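# Press the gauge pin on the magnet-marked fixture post

## Task

Find the fixture post with the yellow magnet on it, drive that post's gauge pin fully home and keep it bottomed for one second (it may spring back out afterwards), without moving the other three pins and without disturbing the magnet.

## Robot and tools

ROBOT. Two arms, left_arm and right_arm (UR20-type), each with a Robotiq 2F-85 two-finger gripper and a wrist camera: cam_left_wrist and cam_right_wrist, both 896x504. Calibrated bases in the scene frame: left_arm at (+0.060, +0.928, 0) m, right_arm at (-0.064, -0.817, 0) m. Each is turned only slightly about z and has +z up.

FRAMES. Scene frame: origin at table-top height halfway between the nominal bases, +z up, +x out over the table, left_arm on the +y side. Arm names do not match image sides. Every hand position, orientation, velocity and wrist-camera pose in a result is in that arm's own base frame. Motion offsets are along the axes of the arm's current Hand target. On the gripper, +z points along the fingers and the fingers open and close along y. A camera block stands about 10 cm out toward +x and turns with the hand. end_effector_position is the point between the closed pads. The fingertips reach about 19 mm past it when closed and about 6 mm when fully open.

ROW FORMAT (shared by execute_actions and move). One row has 18 numbers, each in [-1, 1], and always covers both arms. Left arm first: dx, dy, dz, rx, ry, rz, gripper position, force_limit, speed. Then the same nine for the right arm. The six pose numbers are an offset from the Hand target as it stood when the action or move began, not an absolute pose. 1.0 equals 0.6 m of travel or 180 degrees. rx, ry, rz form a single rotation vector. Repeating an offset moves the hand further. Six zeros re-command the current Hand target. The gripper numbers are absolute commands: position +1 is open (85 mm), about -0.8 brings the pads together, and -1 closes until something blocks. force_limit and speed are scaled -1..1, and both start at +1. A 0 counts as a command, so to leave a gripper unchanged, resend its previous three numbers.

execute_actions(actions, cameras). actions is a list of actions. Each action is a list of up to 15 rows, one row per 1/30 s step, and the last row is held until 15 steps are used. Every row in an action is measured from the action's start pose. An empty list just returns the state and images. cameras picks the image feeds: omitted, null or ["all"] gives all, [] gives none, and an unknown name voids the call.

move(target, speed, blend, stop_force, zero, blocking, cameras). The hand follows a straight path toward the target. target is one row or a list of up to 15 rows, and all rows are offsets from the same starting Hand targets. speed is in m/s, from 0.002 to 4.2, default 0.25, and rotation is capped at twice that in rad/s. It may be one value or one per target. blend, in metres, rounds the corners of a list. stop_force, in N from 6 to 120, ends an arm's path once the push against its motion exceeds that much above its zero. The arm then backs off slightly, but it still presses. zero (default true) re-zeroes the moving arms first. blocking=false returns early and cannot be combined with stop_force. The path does not avoid obstacles or the other arm. The result adds a move: line with done, off_target, moving, held or fault, plus limits (paced means clipped, held means steps withheld). done only means the arm is within 3 mm and 2 degrees of its target; it says nothing about contact.

wait(seconds 0-10) lets time run while the last commands are held. stop() brakes a running move. zoom_image(camera, region [x0,y0,x1,y1] in pixels, at most 504x504) enlarges part of the latest image. zero_wrist_force(arm) re-zeroes that arm's force sensor. read_manual gives licence text only. finished_scene(scene) ends the scene for good.

RESULTS. Each arm reports its Hand target (the base for its next offset), end_effector_position, quat_wxyz, joint positions and torques, wrist force and torque in the hand's own axes (plus the peak since the last reading), the gripper's position_measured (counts: 3 open, about 130 = 40 mm, 230 = pads together) and object_status (0 moving, 1 blocked while opening, 2 blocked while closing, i.e. gripping, 3 reached its position). "within noise" means the arm is at rest. A hand often settles short of its Hand target; resend the missing distance as an offset. Orientation commands are clipped to within 32 degrees of the measured orientation per step.

CAUTIONS. About 150 N of net outside force, or joint torque at its limit, triggers a 10 s arm fault. The arms are stiff, so even a small overshoot past a firm contact can fault. For this press, approach slowly along the pin axis with stop_force, press only as far as the pin travels, hold about a second, then back off with a move that has no stop_force. Do not hit the magnet or the neighbouring pins. Keep the arms clear of each other, and never close one gripper on the other's fingers. Avoid paths close to an arm's own base. Nothing may end up off the table. Long stretched-out holds heat the motors: above 70 °C a MOTOR HOT line appears, and at 85 °C the arm is braked.

Each tool is called after ">>>" as a command line: name --argument value for each argument, lists and objects as JSON in quotes; but a table of rows of numbers goes row by row, as --pt "numbers of a row", without its own name.

## Session

>>> execute_actions --actions '[]'

Scene clock: 0.00 s.
left_arm: end_effector_position=(+0.6452, +0.5338, +0.3687) position_measured=3 object_status=3 end_effector_quat_wxyz=(+0.054, +0.895, -0.431, +0.101) | right_arm: end_effector_position=(+1.0094, -0.4085, +0.1239) position_measured=3 object_status=3 end_effector_quat_wxyz=(+0.497, -0.362, -0.574, -0.541)
Joint positions: left_arm=[0.541 -1.507 2.094 -2.179 -1.799 -1.706] | right_arm=[2.693 -2.576 -1.22 -2.623 2.507 -0.374]
Joint velocities: within noise
Joint torques (N m): no reading
Motor temperatures (°C): left_arm=[24 36 26 39 35 34] | right_arm=[29 36 36 38 34 39]
Wrist force (N): no reading
Wrist torque (N m): no reading
Wrist force, peak (N): no reading
Hand target: left_arm +0.6452, +0.5338, +0.3687; +0.054, +0.895, -0.431, +0.101 | right_arm +1.0094, -0.4085, +0.1239; +0.497, -0.362, -0.574, -0.541
Tool commands: left_gripper/position=+1.0 left_gripper/force_limit=+1.0 left_gripper/speed=+1.0 right_gripper/position=+1.0 right_gripper/force_limit=+1.0 right_gripper/speed=+1.0

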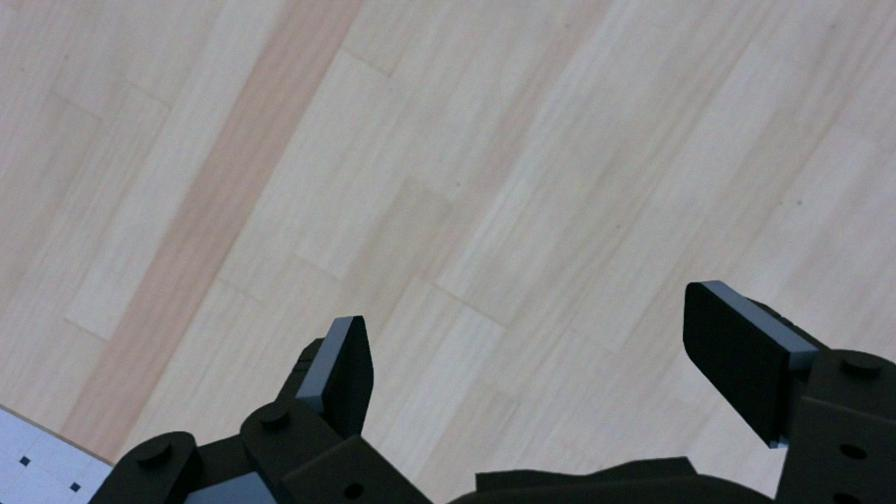

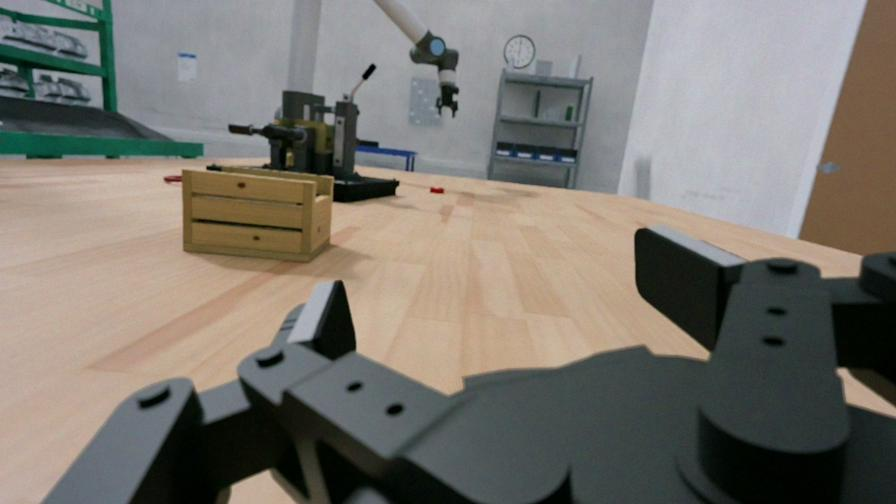

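>>> move --target '[0.912,0.445,-0.296,0,0,0,1,1,1,0,0,0,0,0,0,1,1,1]' --speed 0.5

Scene clock: 2.67 s.
left_arm: end_effector_position=(+0.7455, -0.0160, +0.6682) position_measured=3 object_status=3 end_effector_quat_wxyz=(+0.054, +0.895, -0.431, +0.101) | right_arm: end_effector_position=(+1.0094, -0.4085, +0.1239) position_measured=3 object_status=3 end_effector_quat_wxyz=(+0.497, -0.362, -0.574, -0.541)
Joint positions: left_arm=[-0.225 -1.812 1.956 -1.89 -1.72 -2.483] | right_arm=[2.693 -2.576 -1.22 -2.623 2.507 -0.374]
Joint velocities: within noise
Joint torques (N m): left_arm=[-18.25 -23.65 -135.47 -6.8 3.9 -3.37] | right_arm=[1.69 248.75 73.86 -3.53 0.4 -0.55]
Motor temperatures (°C): left_arm=[24 36 26 39 35 34] | right_arm=[29 36 36 38 34 39]
Wrist force (N): left_arm=[-0.1 -0.4 -0.1] | right_arm=[0.1 0.3 0.1]
Wrist torque (N m): left_arm=[-0.13 0.02 -0.03] | right_arm=[0.04 -0.02 -0.01]
Wrist force, peak (N): left_arm=[-3.9 -2.0 1.5] | right_arm=[0.1 0.2 0.6]
Hand target: left_arm +0.7456, -0.0161, +0.6682; +0.054, +0.895, -0.431, +0.101 | right_arm +1.0094, -0.4085, +0.1239; +0.497, -0.362, -0.574, -0.541
Off the commanded pose: left_arm 0.000 m, 0 deg | right_arm 0.000 m, 0 deg.
move: done
camera_calibration:
cam_left_wrist: T_world_to_cam=[[-0.854394, -0.519378, -0.0160804, 0.656225], [-0.518453, 0.849977, 0.0935224, 0.360804], [-0.0349055, 0.0882418, -0.995487, 0.818643], [0, 0, 0, 1]] pos_world=[0.776309, -0.0380849, 0.791758]

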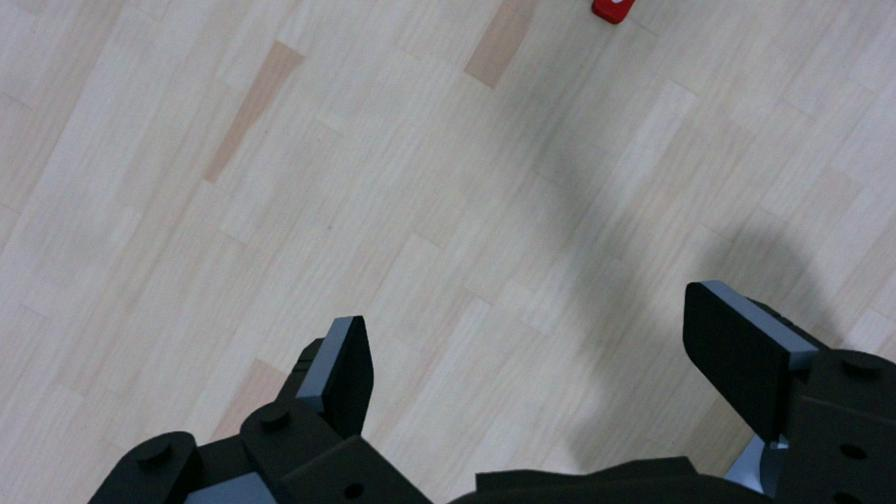

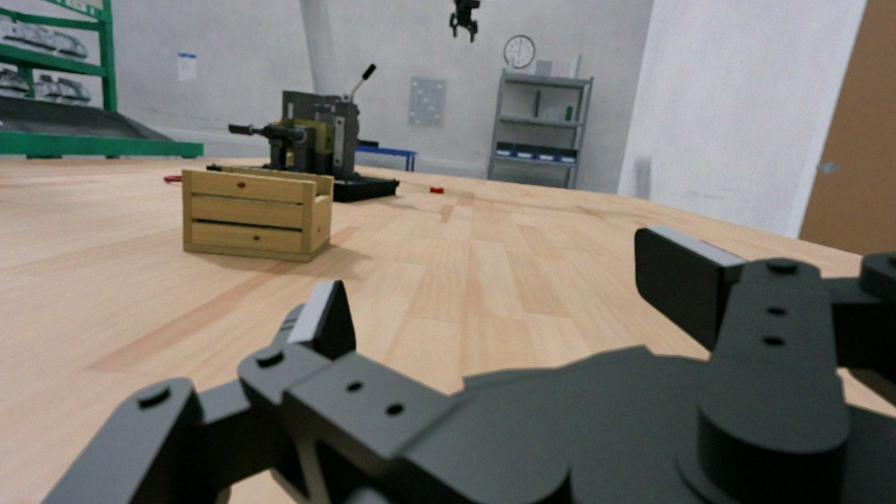

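>>> move --target '[0.55,0.649,0.05,0,0,0,1,1,1,0,0,0,0,0,0,1,1,1]' --speed 0.5

>>> zoom_image --camera "cam_right_wrist" --region '[150, 50, 450, 260]'

Scene clock: 4.73 s.
left_arm: end_effector_position=(+0.6460, -0.5149, +0.7175) position_measured=3 object_status=3 end_effector_quat_wxyz=(+0.054, +0.895, -0.431, +0.101) | right_arm: end_effector_position=(+1.0094, -0.4085, +0.1239) position_measured=3 object_status=3 end_effector_quat_wxyz=(+0.497, -0.362, -0.574, -0.541)
Joint positions: left_arm=[-0.917 -1.751 1.854 -1.903 -1.576 -3.162] | right_arm=[2.693 -2.576 -1.22 -2.623 2.507 -0.374]
Joint velocities: within noise
Joint torques (N m): left_arm=[-24.45 -45.12 -135.84 -7.75 5.54 -2.04] | right_arm=[-2.36 250.6 74.21 -2.26 1.59 0.17]
Motor temperatures (°C): left_arm=[24 36 26 39 35 34] | right_arm=[29 36 36 38 34 39]
Wrist force (N): left_arm=[0.0 -0.5 0.0] | right_arm=[0.1 0.5 0.3]
Wrist torque (N m): left_arm=[-0.09 0.07 -0.02] | right_arm=[0.10 -0.02 0.00]
Wrist force, peak (N): left_arm=[-3.0 -4.2 0.0] | right_arm=[0.1 0.5 0.5]
Hand target: left_arm +0.6460, -0.5152, +0.7175; +0.054, +0.895, -0.431, +0.101 | right_arm +1.0094, -0.4085, +0.1239; +0.497, -0.362, -0.574, -0.541
Off the commanded pose: left_arm 0.000 m, 0 deg | right_arm 0.000 m, 0 deg.
move: done
camera_calibration:
cam_left_wrist: T_world_to_cam=[[-0.854394, -0.519378, -0.0160804, 0.312836], [-0.518453, 0.849977, 0.0935224, 0.728745], [-0.0349055, 0.0882418, -0.995487, 0.90828], [0, 0, 0, 1]] pos_world=[0.676809, -0.537085, 0.841058]

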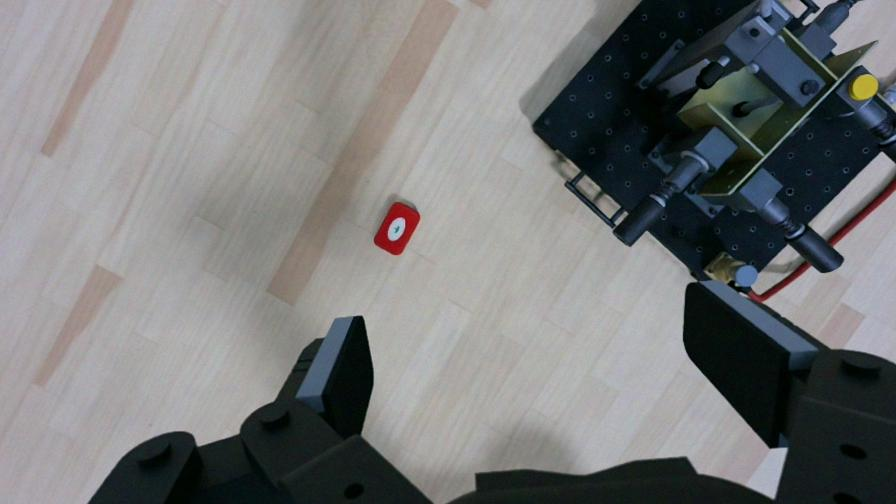

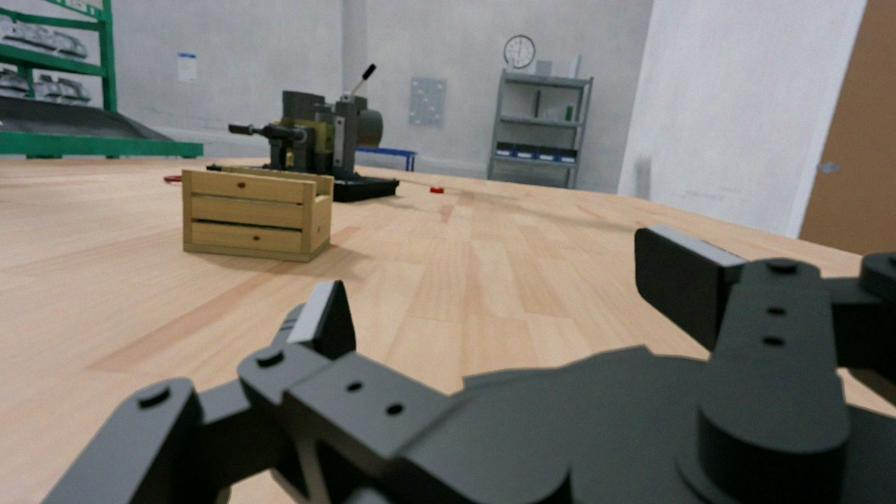

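Scaled by 1.680 from the camera's 896x504 image, which has a finer 1280x720 frame.

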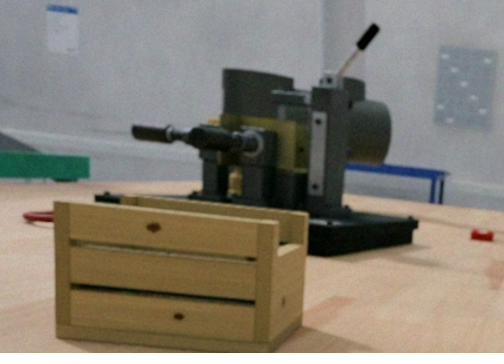

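>>> move --target '[0.14,0.884,0.04,0,0,0,-1,1,1,0,0,0,0,0,0,1,1,1]' --speed 0.5 --cameras '["cam_left_wrist"]'

>>> zoom_image --camera "cam_left_wrist" --region '[200, 0, 704, 350]'

Scene clock: 6.90 s.
left_arm: end_effector_position=(+0.2857, -0.9138, +0.7182) position_measured=235 object_status=3 end_effector_quat_wxyz=(+0.054, +0.895, -0.431, +0.101) | right_arm: end_effector_position=(+1.0094, -0.4085, +0.1239) position_measured=3 object_status=3 end_effector_quat_wxyz=(+0.497, -0.362, -0.574, -0.541)
Joint positions: left_arm=[-1.525 -1.592 1.705 -1.876 -1.445 -3.757] | right_arm=[2.693 -2.576 -1.22 -2.623 2.507 -0.374]
Joint velocities: within noise
Joint torques (N m): left_arm=[-8.06 -67.89 -134.65 -6.55 6.38 -4.1] | right_arm=[-0.97 254.83 72.06 -2.25 2.02 1.51]
Motor temperatures (°C): left_arm=[24 36 26 39 35 34] | right_arm=[29 36 36 38 34 39]
Wrist force (N): left_arm=[0.3 -0.9 0.1] | right_arm=[0.2 0.1 0.1]
Wrist torque (N m): left_arm=[-0.15 -0.05 0.05] | right_arm=[0.02 -0.03 0.00]
Wrist force, peak (N): left_arm=[-0.6 -4.9 -0.2] | right_arm=[0.2 0.4 0.5]
Hand target: left_arm +0.2855, -0.9140, +0.7182; +0.054, +0.895, -0.431, +0.101 | right_arm +1.0094, -0.4085, +0.1239; +0.497, -0.362, -0.574, -0.541
Off the commanded pose: left_arm 0.000 m, 0 deg | right_arm 0.000 m, 0 deg.
move: done
camera_calibration:
cam_left_wrist: T_world_to_cam=[[-0.854391, -0.519383, -0.0160287, -0.202167], [-0.518456, 0.849984, 0.0934379, 0.880931], [-0.0349059, 0.0881427, -0.995496, 0.931506], [0, 0, 0, 1]] pos_world=[0.316509, -0.935885, 0.841758]
Images, in order (width x height): cam_left_wrist 896x504.

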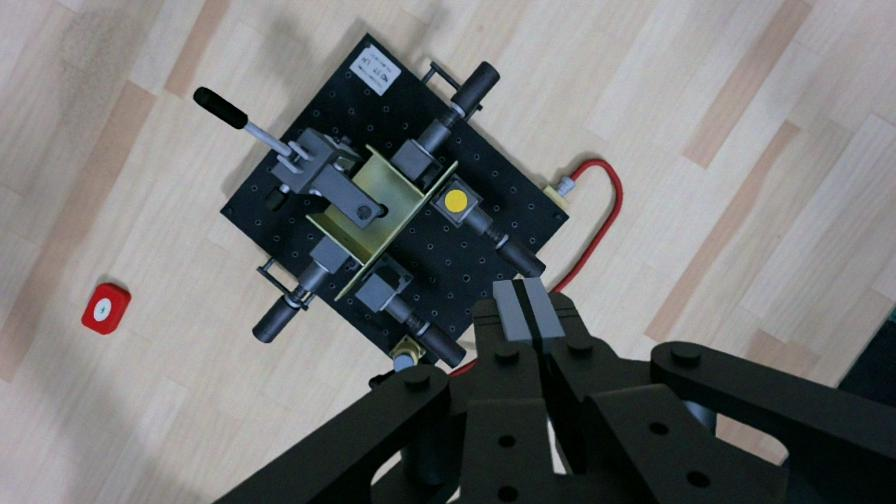

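Scaled by 1.000.

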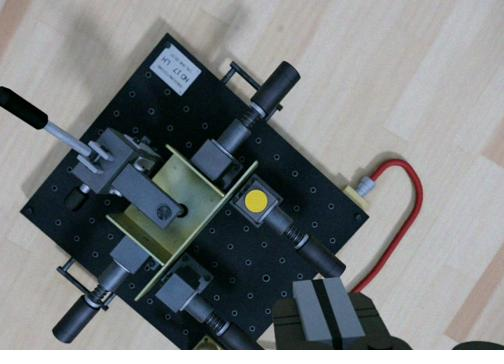

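>>> move --target '[-0.343,0.26,0.638,0.0318,-0.0678,-0.249,-1,1,1,0,0,0,0,0,0,1,1,1]' --speed 0.4

>>> zoom_image --camera "cam_right_wrist" --region '[150, 50, 450, 260]'

Scene clock: 10.13 s.
left_arm: end_effector_position=(+0.0897, -0.9248, +0.3003) position_measured=235 object_status=3 end_effector_quat_wxyz=(+0.000, +0.998, -0.056, +0.000) | right_arm: end_effector_position=(+1.0094, -0.4085, +0.1239) position_measured=3 object_status=3 end_effector_quat_wxyz=(+0.497, -0.362, -0.574, -0.541)
Joint positions: left_arm=[-1.692 -1.372 2.027 -2.225 -1.57 -4.723] | right_arm=[2.693 -2.576 -1.22 -2.623 2.507 -0.374]
Joint velocities: within noise
Joint torques (N m): left_arm=[-20.41 -103.33 -61.19 -13.78 -5.16 -4.79] | right_arm=[0.05 252.2 71.86 -0.68 2.68 2.53]
Motor temperatures (°C): left_arm=[24 36 26 39 35 34] | right_arm=[29 36 36 38 34 39]
Wrist force (N): left_arm=[0.3 -0.3 -0.8] | right_arm=[0.3 0.4 0.0]
Wrist torque (N m): left_arm=[-0.12 -0.18 0.05] | right_arm=[0.07 -0.06 -0.01]
Wrist force, peak (N): left_arm=[1.4 -2.6 -3.5] | right_arm=[0.3 0.7 0.4]
Hand target: left_arm +0.0896, -0.9248, +0.3002; +0.000, +0.998, -0.055, +0.000 | right_arm +1.0094, -0.4085, +0.1239; +0.497, -0.362, -0.574, -0.541
Off the commanded pose: left_arm 0.000 m, 0 deg | right_arm 0.000 m, 0 deg.
move: done
camera_calibration:
cam_left_wrist: T_world_to_cam=[[-0.238009, -0.971258, 0.00300022, -0.860936], [-0.921323, 0.226748, 0.315832, 0.220705], [-0.307435, 0.0724069, -0.94881, 0.505472], [0, 0, 0, 1]] pos_world=[0.15383, -0.922836, 0.412474]

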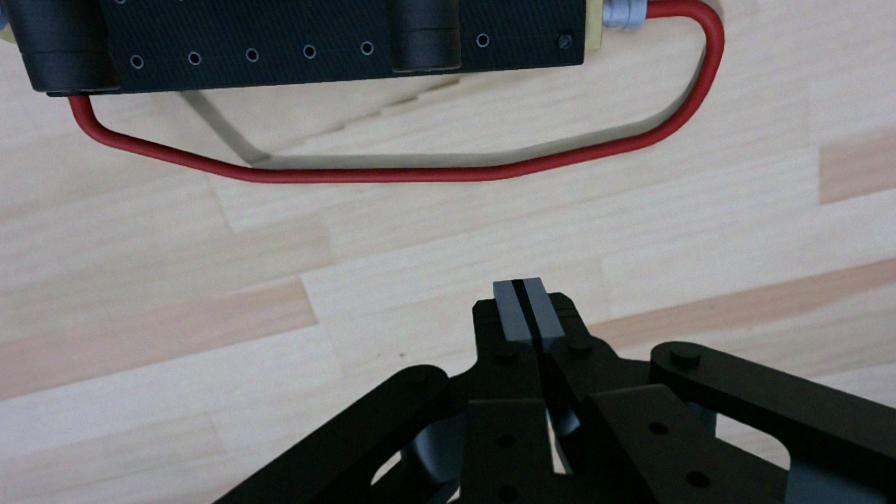

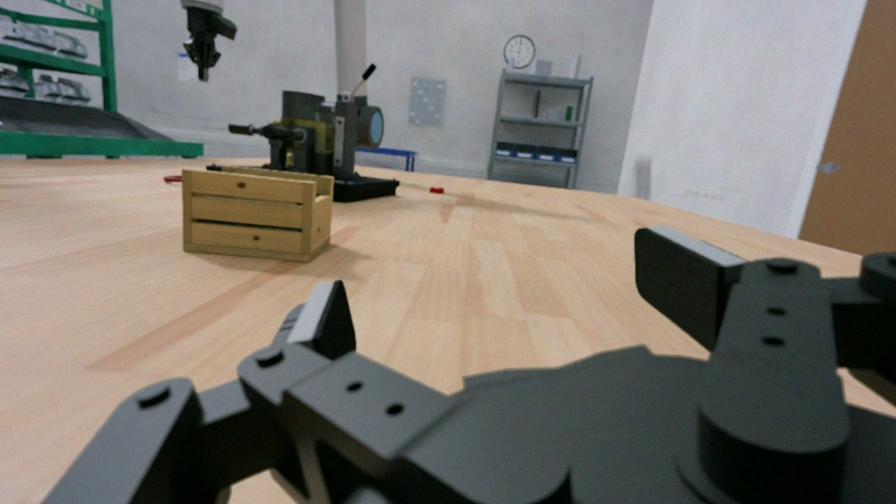

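Scaled by 1.680 from the camera's 896x504 image, which has a finer 1280x720 frame.

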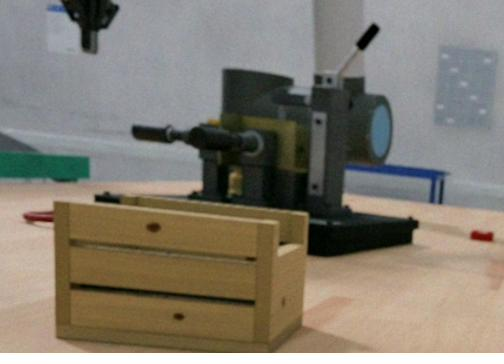

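>>> move --target '[0.017,-0.013,0.167,0,0,0,-1,1,1,0,0,0,0,0,0,1,1,1]' --speed 0.25

>>> zoom_image --camera "cam_right_wrist" --region '[150, 50, 450, 260]'

Scene clock: 11.80 s.
left_arm: end_effector_position=(+0.1006, -0.9181, +0.2001) position_measured=235 object_status=3 end_effector_quat_wxyz=(+0.000, +0.998, -0.055, +0.000) | right_arm: end_effector_position=(+1.0094, -0.4085, +0.1239) position_measured=3 object_status=3 end_effector_quat_wxyz=(+0.497, -0.362, -0.574, -0.541)
Joint positions: left_arm=[-1.681 -1.289 2.098 -2.379 -1.57 -4.712] | right_arm=[2.693 -2.576 -1.22 -2.623 2.507 -0.374]
Joint velocities: within noise
Joint torques (N m): left_arm=[19.81 -110.41 -56.54 -13.43 -1.19 1.9] | right_arm=[-0.22 258.38 74.72 -0.43 3.26 2.24]
Motor temperatures (°C): left_arm=[24 36 26 39 35 34] | right_arm=[29 36 36 38 34 39]
Wrist force (N): left_arm=[0.0 -0.1 -0.5] | right_arm=[0.0 0.4 0.2]
Wrist torque (N m): left_arm=[-0.11 -0.12 0.05] | right_arm=[0.07 0.00 0.00]
Wrist force, peak (N): left_arm=[-0.2 0.0 -3.9] | right_arm=[-0.1 0.5 0.5]
Hand target: left_arm +0.1007, -0.9181, +0.2000; +0.000, +0.998, -0.055, +0.000 | right_arm +1.0094, -0.4085, +0.1239; +0.497, -0.362, -0.574, -0.541
Off the commanded pose: left_arm 0.000 m, 0 deg | right_arm 0.000 m, 0 deg.
move: done
camera_calibration:
cam_left_wrist: T_world_to_cam=[[-0.237831, -0.971302, 0.00293636, -0.85156], [-0.921369, 0.226559, 0.315833, 0.260771], [-0.307434, 0.0724093, -0.94881, 0.413395], [0, 0, 0, 1]] pos_world=[0.16483, -0.916136, 0.312374]

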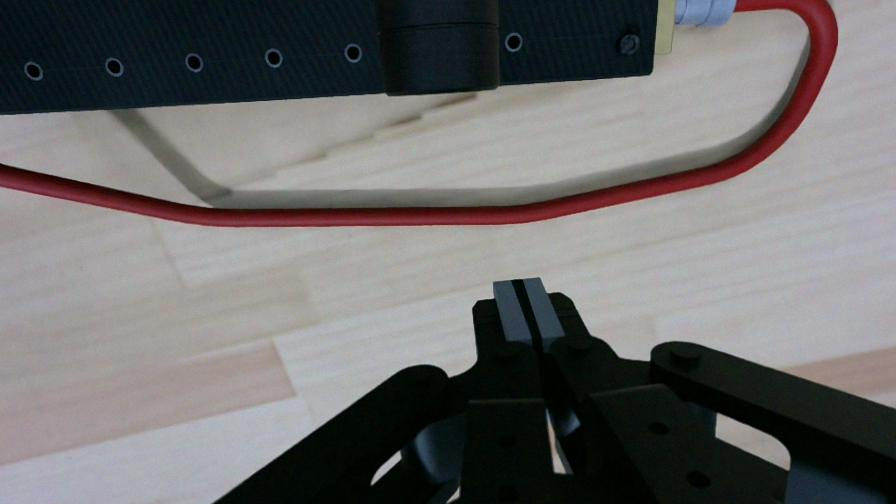

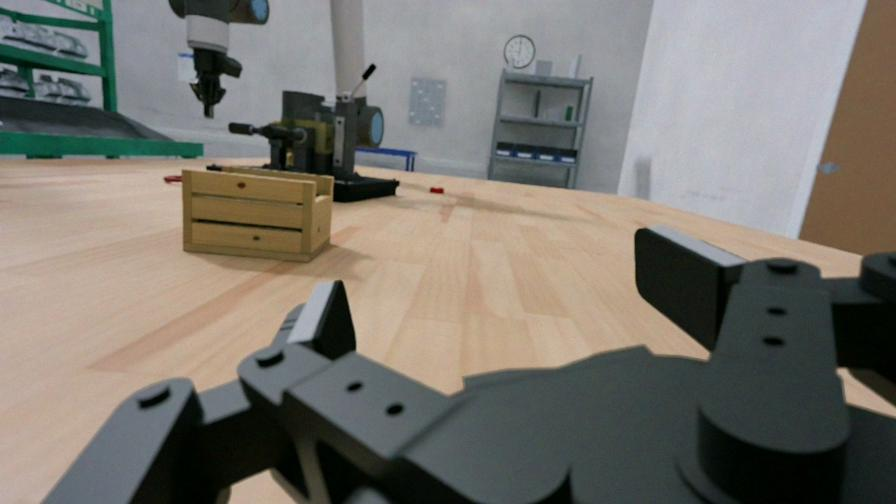

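Scaled by 1.680 from the camera's 896x504 image, which has a finer 1280x720 frame.

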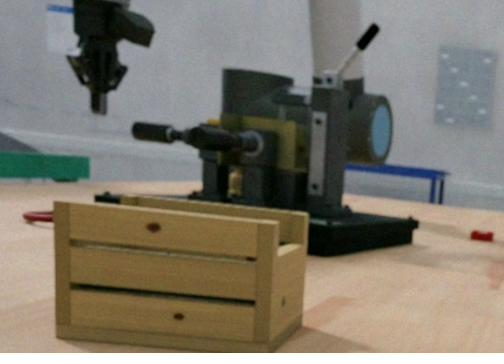

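>>> move --target '[0.03,-0.02,0.075,0,0,0,-1,1,1,0,0,0,0,0,0,1,1,1]' --speed 0.2

>>> zoom_image --camera "cam_right_wrist" --region '[150, 50, 350, 190]'

Scene clock: 13.50 s.
left_arm: end_effector_position=(+0.1199, -0.9081, +0.1551) position_measured=235 object_status=3 end_effector_quat_wxyz=(+0.000, +0.998, -0.055, +0.000) | right_arm: end_effector_position=(+1.0094, -0.4085, +0.1239) position_measured=3 object_status=3 end_effector_quat_wxyz=(+0.497, -0.362, -0.574, -0.541)
Joint positions: left_arm=[-1.661 -1.25 2.132 -2.452 -1.57 -4.692] | right_arm=[2.693 -2.576 -1.22 -2.623 2.507 -0.374]
Joint velocities: within noise
Joint torques (N m): left_arm=[18.13 -118.38 -46.42 -14.38 4.63 1.72] | right_arm=[-3.1 251.82 74.31 -1.15 3.58 2.84]
Motor temperatures (°C): left_arm=[24 36 26 39 35 34] | right_arm=[29 36 36 37 34 39]
Wrist force (N): left_arm=[-0.1 -0.2 -0.3] | right_arm=[-0.3 0.1 0.1]
Wrist torque (N m): left_arm=[-0.14 -0.10 0.05] | right_arm=[0.02 0.05 -0.01]
Wrist force, peak (N): left_arm=[-0.7 0.5 -1.8] | right_arm=[0.0 0.5 0.5]
Hand target: left_arm +0.1199, -0.9081, +0.1550; +0.000, +0.998, -0.055, +0.000 | right_arm +1.0094, -0.4085, +0.1239; +0.497, -0.362, -0.574, -0.541
Off the commanded pose: left_arm 0.000 m, 0 deg | right_arm 0.000 m, 0 deg.
move: done
camera_calibration:
cam_left_wrist: T_world_to_cam=[[-0.237831, -0.971302, 0.00293623, -0.837149], [-0.921369, 0.226559, 0.315833, 0.290408], [-0.307434, 0.0724093, -0.94881, 0.375877], [0, 0, 0, 1]] pos_world=[0.18403, -0.906136, 0.267374]

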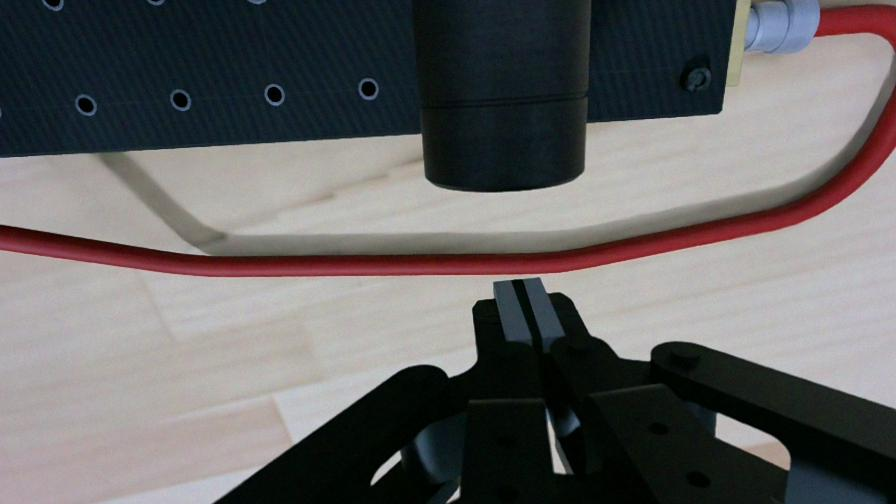

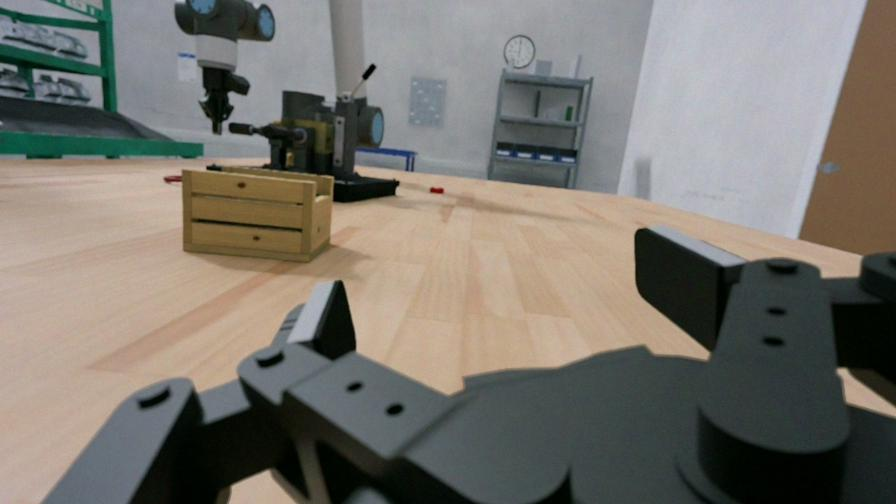

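Scaled by 2.520 from the camera's 896x504 image, which has a finer 1280x720 frame.

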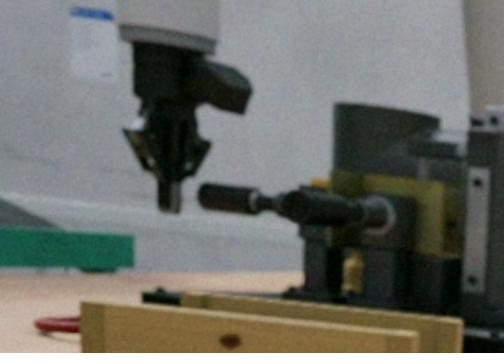

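>>> move --target '[0.15,0,0,0,0,0,-1,1,1,0,0,0,0,0,0,1,1,1]' --speed 0.03 --stop_force 50

>>> zoom_image --camera "cam_right_wrist" --region '[150, 50, 350, 190]'

Scene clock: 16.27 s.
left_arm: end_effector_position=(+0.1699, -0.9136, +0.1549) position_measured=235 object_status=3 end_effector_quat_wxyz=(-0.001, +0.999, -0.055, -0.001) | right_arm: end_effector_position=(+1.0094, -0.4085, +0.1239) position_measured=3 object_status=3 end_effector_quat_wxyz=(+0.497, -0.362, -0.574, -0.541)
Joint positions: left_arm=[-1.604 -1.238 2.113 -2.445 -1.573 -4.637] | right_arm=[2.693 -2.576 -1.22 -2.623 2.507 -0.374]
Joint velocities: within noise
Joint torques (N m): left_arm=[8.43 -142.98 -74.14 -9.86 1.18 0.85] | right_arm=[-2.68 256.81 72.8 -0.45 3.08 3.36]
Motor temperatures (°C): left_arm=[24 36 26 39 35 34] | right_arm=[29 36 36 37 34 39]
Wrist force (N): left_arm=[-15.3 4.4 -0.3] | right_arm=[0.1 0.2 0.1]
Wrist torque (N m): left_arm=[1.06 0.86 -0.05] | right_arm=[0.03 -0.01 0.00]
Wrist force, peak (N): left_arm=[-139.7 -21.4 -30.0] | right_arm=[0.4 0.5 0.3]
Hand target: left_arm +0.1699, -0.9136, +0.1549; -0.001, +0.999, -0.055, -0.001 (not the last commanded pose) | right_arm +1.0094, -0.4085, +0.1239; +0.497, -0.362, -0.574, -0.541
Tool commands: left_gripper/position=-1.0 left_gripper/force_limit=+1.0 left_gripper/speed=+1.0 right_gripper/position=+1.0 right_gripper/force_limit=+1.0 right_gripper/speed=+1.0
Off the commanded pose: left_arm 0.040 m, 0 deg | right_arm 0.000 m, 0 deg.
FORCE FAULT: contact force on the left arm reached its limit, and that arm stopped. The contact can be on any part of that arm, not only on its tool. That arm's remaining commands of this call were not run. That arm is still stopped at the end of this call. That arm stays stopped for about 9 more seconds. Until then a move that you send moves the other arm only, and its call returns only when the move has ended. Once the stop has ended, the next robot result says so. If the stop ends while you think or write, that arm runs what you send next, counted from a new Hand target: where the arm stands when the stop ends. While its stop runs, that arm takes no new command, but its gripper still runs the gripper command that each later call begins with. Until it ends, the stop uses up actions while you think or wait. An arm that is not stopped still takes commands.
move: fault (left_arm; stop_force had ended the path)
camera_calibration:
cam_left_wrist: T_world_to_cam=[[-0.236248, -0.971688, 0.00315425, -0.831331], [-0.921001, 0.224957, 0.318044, 0.335906], [-0.309749, 0.0722322, -0.948071, 0.391517], [0, 0, 0, 1]] pos_world=[0.234241, -0.911639, 0.266976]

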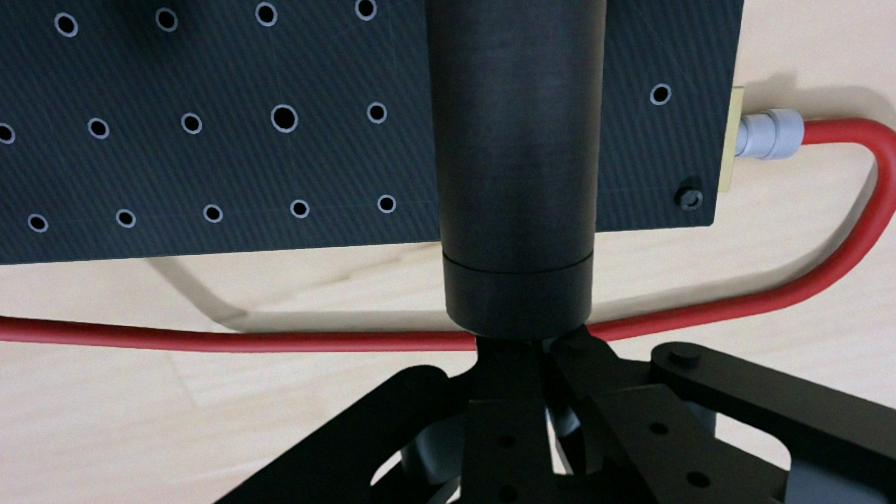

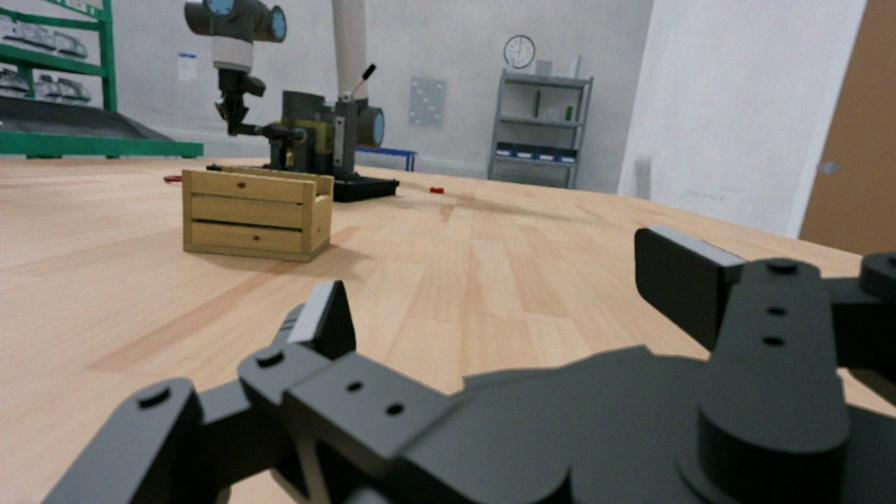

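Scaled by 2.520 from the camera's 896x504 image, which has a finer 1280x720 frame.

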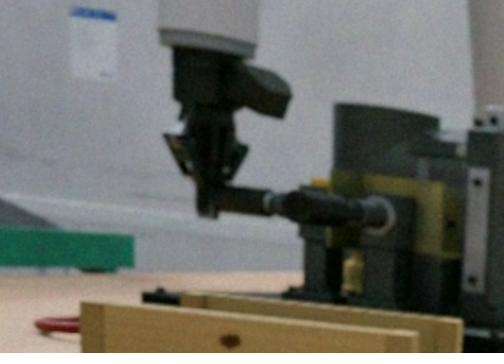

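>>> wait --seconds 9.5 --cameras '[]'

>>> move --target '[0.05,0,0,0,0,0,-1,1,1,0,0,0,0,0,0,1,1,1]' --speed 0.005 --stop_force 35 --cameras '["cam_left_wrist"]'

Scene clock: 26.23 s.
left_arm: end_effector_position=(+0.1699, -0.9136, +0.1549) position_measured=235 object_status=3 end_effector_quat_wxyz=(-0.001, +0.999, -0.055, -0.001) | right_arm: end_effector_position=(+1.0094, -0.4085, +0.1239) position_measured=3 object_status=3 end_effector_quat_wxyz=(+0.497, -0.362, -0.574, -0.541)
Joint positions: left_arm=[-1.604 -1.238 2.113 -2.445 -1.573 -4.637] | right_arm=[2.693 -2.576 -1.22 -2.623 2.507 -0.374]
Joint velocities: within noise
Joint torques (N m): left_arm=[5.91 -140.44 -75.93 -9.95 2.2 0.15] | right_arm=[-3.69 251.63 76.22 -0.81 3.61 3.95]
Motor temperatures (°C): left_arm=[24 36 26 39 35 34] | right_arm=[29 36 36 37 34 39]
Wrist force (N): left_arm=[-14.9 4.4 -0.1] | right_arm=[0.1 0.1 0.3]
Wrist torque (N m): left_arm=[1.04 0.81 -0.05] | right_arm=[0.02 -0.02 -0.01]
Wrist force, peak (N): left_arm=[-15.3 4.6 -0.5] | right_arm=[0.2 0.5 0.8]
Hand target: left_arm +0.1699, -0.9136, +0.1549; -0.001, +0.999, -0.055, -0.001 (not the last commanded pose) | right_arm +1.0094, -0.4085, +0.1239; +0.497, -0.362, -0.574, -0.541
Tool commands: left_gripper/position=-1.0 left_gripper/force_limit=+1.0 left_gripper/speed=+1.0 right_gripper/position=+1.0 right_gripper/force_limit=+1.0 right_gripper/speed=+1.0
Off the commanded pose: left_arm 0.040 m, 0 deg | right_arm 0.000 m, 0 deg.
FORCE FAULT, CONTINUED: the left arm's stop, for the force fault that an earlier result reported, is over. The rest of the stop counts as 19 of the actions that you can send in this scene. During its stop the left arm's controller moved it back a little. That arm's target is now where it stood when the stop ended, not its last command. That arm accepts commands again.
wait: 9.50 s; at rest from the start
No camera images: "cameras" was empty.

Scene clock: 27.33 s.
left_arm: end_effector_position=(+0.1714, -0.9138, +0.1549) position_measured=235 object_status=3 end_effector_quat_wxyz=(-0.001, +0.999, -0.055, -0.001) | right_arm: end_effector_position=(+1.0094, -0.4085, +0.1239) position_measured=3 object_status=3 end_effector_quat_wxyz=(+0.497, -0.362, -0.574, -0.541)
Joint positions: left_arm=[-1.603 -1.238 2.113 -2.444 -1.573 -4.635] | right_arm=[2.693 -2.576 -1.22 -2.623 2.507 -0.374]
Joint velocities: within noise
Joint torques (N m): left_arm=[17.53 -137.55 -73.61 -15.56 20.03 -3.77] | right_arm=[-5.88 256.61 74.92 -1.22 2.49 3.17]
Motor temperatures (°C): left_arm=[24 36 26 39 35 34] | right_arm=[29 36 36 37 34 39]
Wrist force (N): left_arm=[-55.2 -5.3 -9.3] | right_arm=[0.0 0.3 0.2]
Wrist torque (N m): left_arm=[0.86 2.07 -0.43] | right_arm=[0.04 0.00 0.00]
Wrist force, peak (N): left_arm=[-62.7 -2.3 -10.5] | right_arm=[-0.1 0.5 0.5]
Hand target: left_arm +0.1714, -0.9138, +0.1549; -0.001, +0.999, -0.055, -0.001 (not the last commanded pose) | right_arm +1.0094, -0.4085, +0.1239; +0.497, -0.362, -0.574, -0.541
Off the commanded pose: left_arm 0.028 m, 0 deg | right_arm 0.000 m, 0 deg.
move: contact (left_arm)
camera_calibration:
cam_left_wrist: T_world_to_cam=[[-0.236254, -0.971686, 0.00320669, -0.831159], [-0.920928, 0.224963, 0.318249, 0.337358], [-0.309959, 0.0722344, -0.948002, 0.392061], [0, 0, 0, 1]] pos_world=[0.235842, -0.911839, 0.266976]
Images, in order (width x height): cam_left_wrist 896x504.

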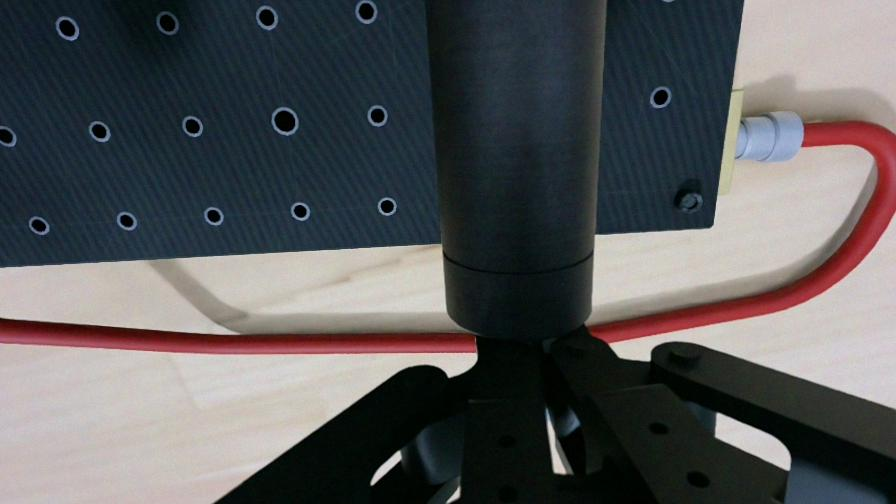

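>>> wait --seconds 1.3 --cameras '[]'

>>> move --target '[-0.12,0,0,0,0,0,-1,1,1,0,0,0,0,0,0,1,1,1]' --speed 0.1

>>> finished_scene --scene 1

Scene clock: 28.90 s.
left_arm: end_effector_position=(+0.1714, -0.9138, +0.1549) position_measured=235 object_status=3 end_effector_quat_wxyz=(-0.001, +0.999, -0.055, -0.001) | right_arm: end_effector_position=(+1.0094, -0.4085, +0.1239) position_measured=3 object_status=3 end_effector_quat_wxyz=(+0.497, -0.362, -0.574, -0.541)
Joint positions: left_arm=[-1.603 -1.238 2.113 -2.444 -1.573 -4.635] | right_arm=[2.693 -2.576 -1.22 -2.623 2.507 -0.374]
Joint velocities: within noise
Joint torques (N m): left_arm=[21.6 -146.95 -58.96 -13.17 19.82 -3.34] | right_arm=[-5.34 250.37 77.47 -0.73 3.47 3.16]
Motor temperatures (°C): left_arm=[24 36 26 39 35 34] | right_arm=[29 36 36 37 34 39]
Wrist force (N): left_arm=[-53.2 -2.9 -12.1] | right_arm=[0.1 0.5 0.5]
Wrist torque (N m): left_arm=[0.93 2.03 -0.39] | right_arm=[0.09 -0.02 0.00]
Wrist force, peak (N): left_arm=[-54.8 -5.6 -9.3] | right_arm=[0.3 0.3 0.6]
Hand target: left_arm +0.1714, -0.9138, +0.1549; -0.001, +0.999, -0.055, -0.001 (not the last commanded pose) | right_arm +1.0094, -0.4085, +0.1239; +0.497, -0.362, -0.574, -0.541
Tool commands: left_gripper/position=-1.0 left_gripper/force_limit=+1.0 left_gripper/speed=+1.0 right_gripper/position=+1.0 right_gripper/force_limit=+1.0 right_gripper/speed=+1.0
Off the commanded pose: left_arm 0.028 m, 0 deg | right_arm 0.000 m, 0 deg.
wait: 1.30 s; at rest from the start
No camera images: "cameras" was empty.

Scene clock: 30.07 s.
left_arm: end_effector_position=(+0.0999, -0.9059, +0.1551) position_measured=235 object_status=3 end_effector_quat_wxyz=(-0.001, +0.999, -0.055, -0.001) | right_arm: end_effector_position=(+1.0094, -0.4085, +0.1239) position_measured=3 object_status=3 end_effector_quat_wxyz=(+0.497, -0.362, -0.574, -0.541)
Joint positions: left_arm=[-1.682 -1.254 2.139 -2.454 -1.573 -4.715] | right_arm=[2.693 -2.576 -1.22 -2.623 2.507 -0.374]
Joint velocities: within noise
Joint torques (N m): left_arm=[-23.36 -163.22 -51.02 -12.91 2.76 -5.39] | right_arm=[-3.12 255.49 75.24 -1.21 3.83 4.14]
Motor temperatures (°C): left_arm=[24 36 26 39 35 34] | right_arm=[28 36 36 37 34 39]
Wrist force (N): left_arm=[-4.1 9.0 -1.2] | right_arm=[0.3 0.2 0.5]
Wrist torque (N m): left_arm=[1.53 0.62 0.06] | right_arm=[0.03 -0.06 -0.01]
Wrist force, peak (N): left_arm=[-52.4 -2.8 -11.8] | right_arm=[0.4 0.2 0.6]
Hand target: left_arm +0.0998, -0.9059, +0.1551; -0.001, +0.999, -0.055, -0.001 | right_arm +1.0094, -0.4085, +0.1239; +0.497, -0.362, -0.574, -0.541
Off the commanded pose: left_arm 0.000 m, 0 deg | right_arm 0.000 m, 0 deg.
move: done
camera_calibration:
cam_left_wrist: T_world_to_cam=[[-0.236246, -0.971688, 0.00322898, -0.840384], [-0.9209, 0.224956, 0.318336, 0.269669], [-0.310049, 0.0722321, -0.947972, 0.369428], [0, 0, 0, 1]] pos_world=[0.164342, -0.903939, 0.267076]

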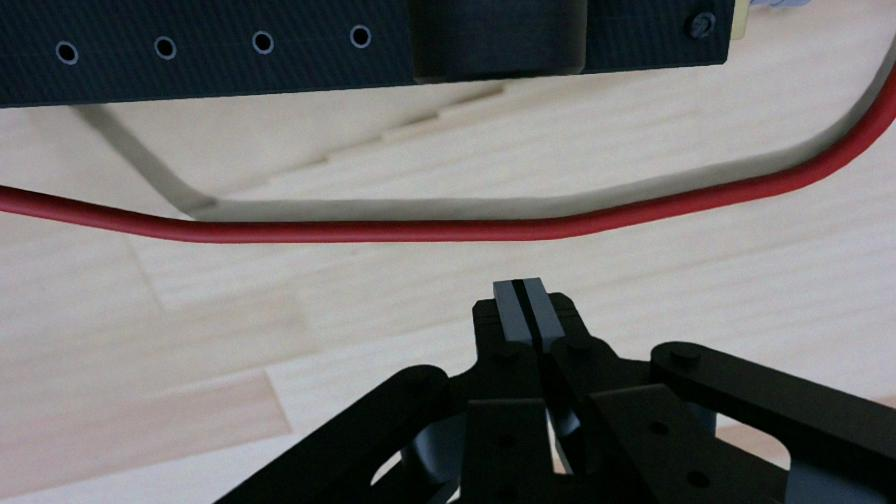

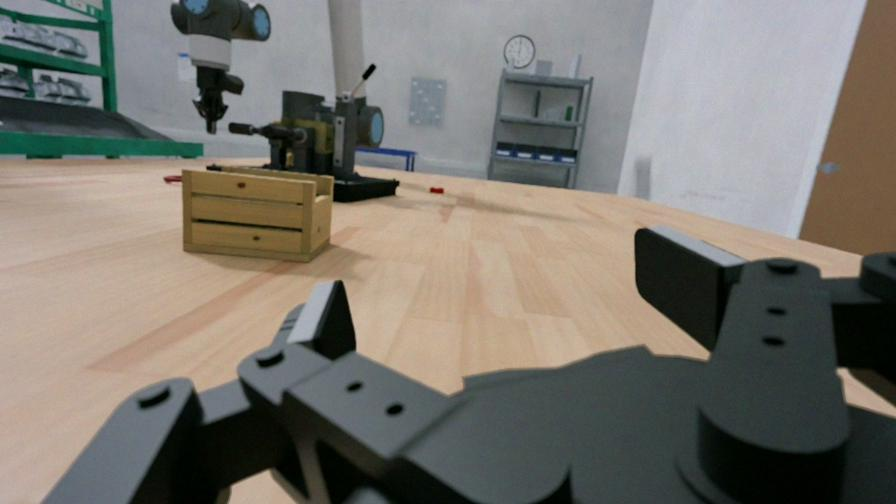

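The scene is finished: the task was done.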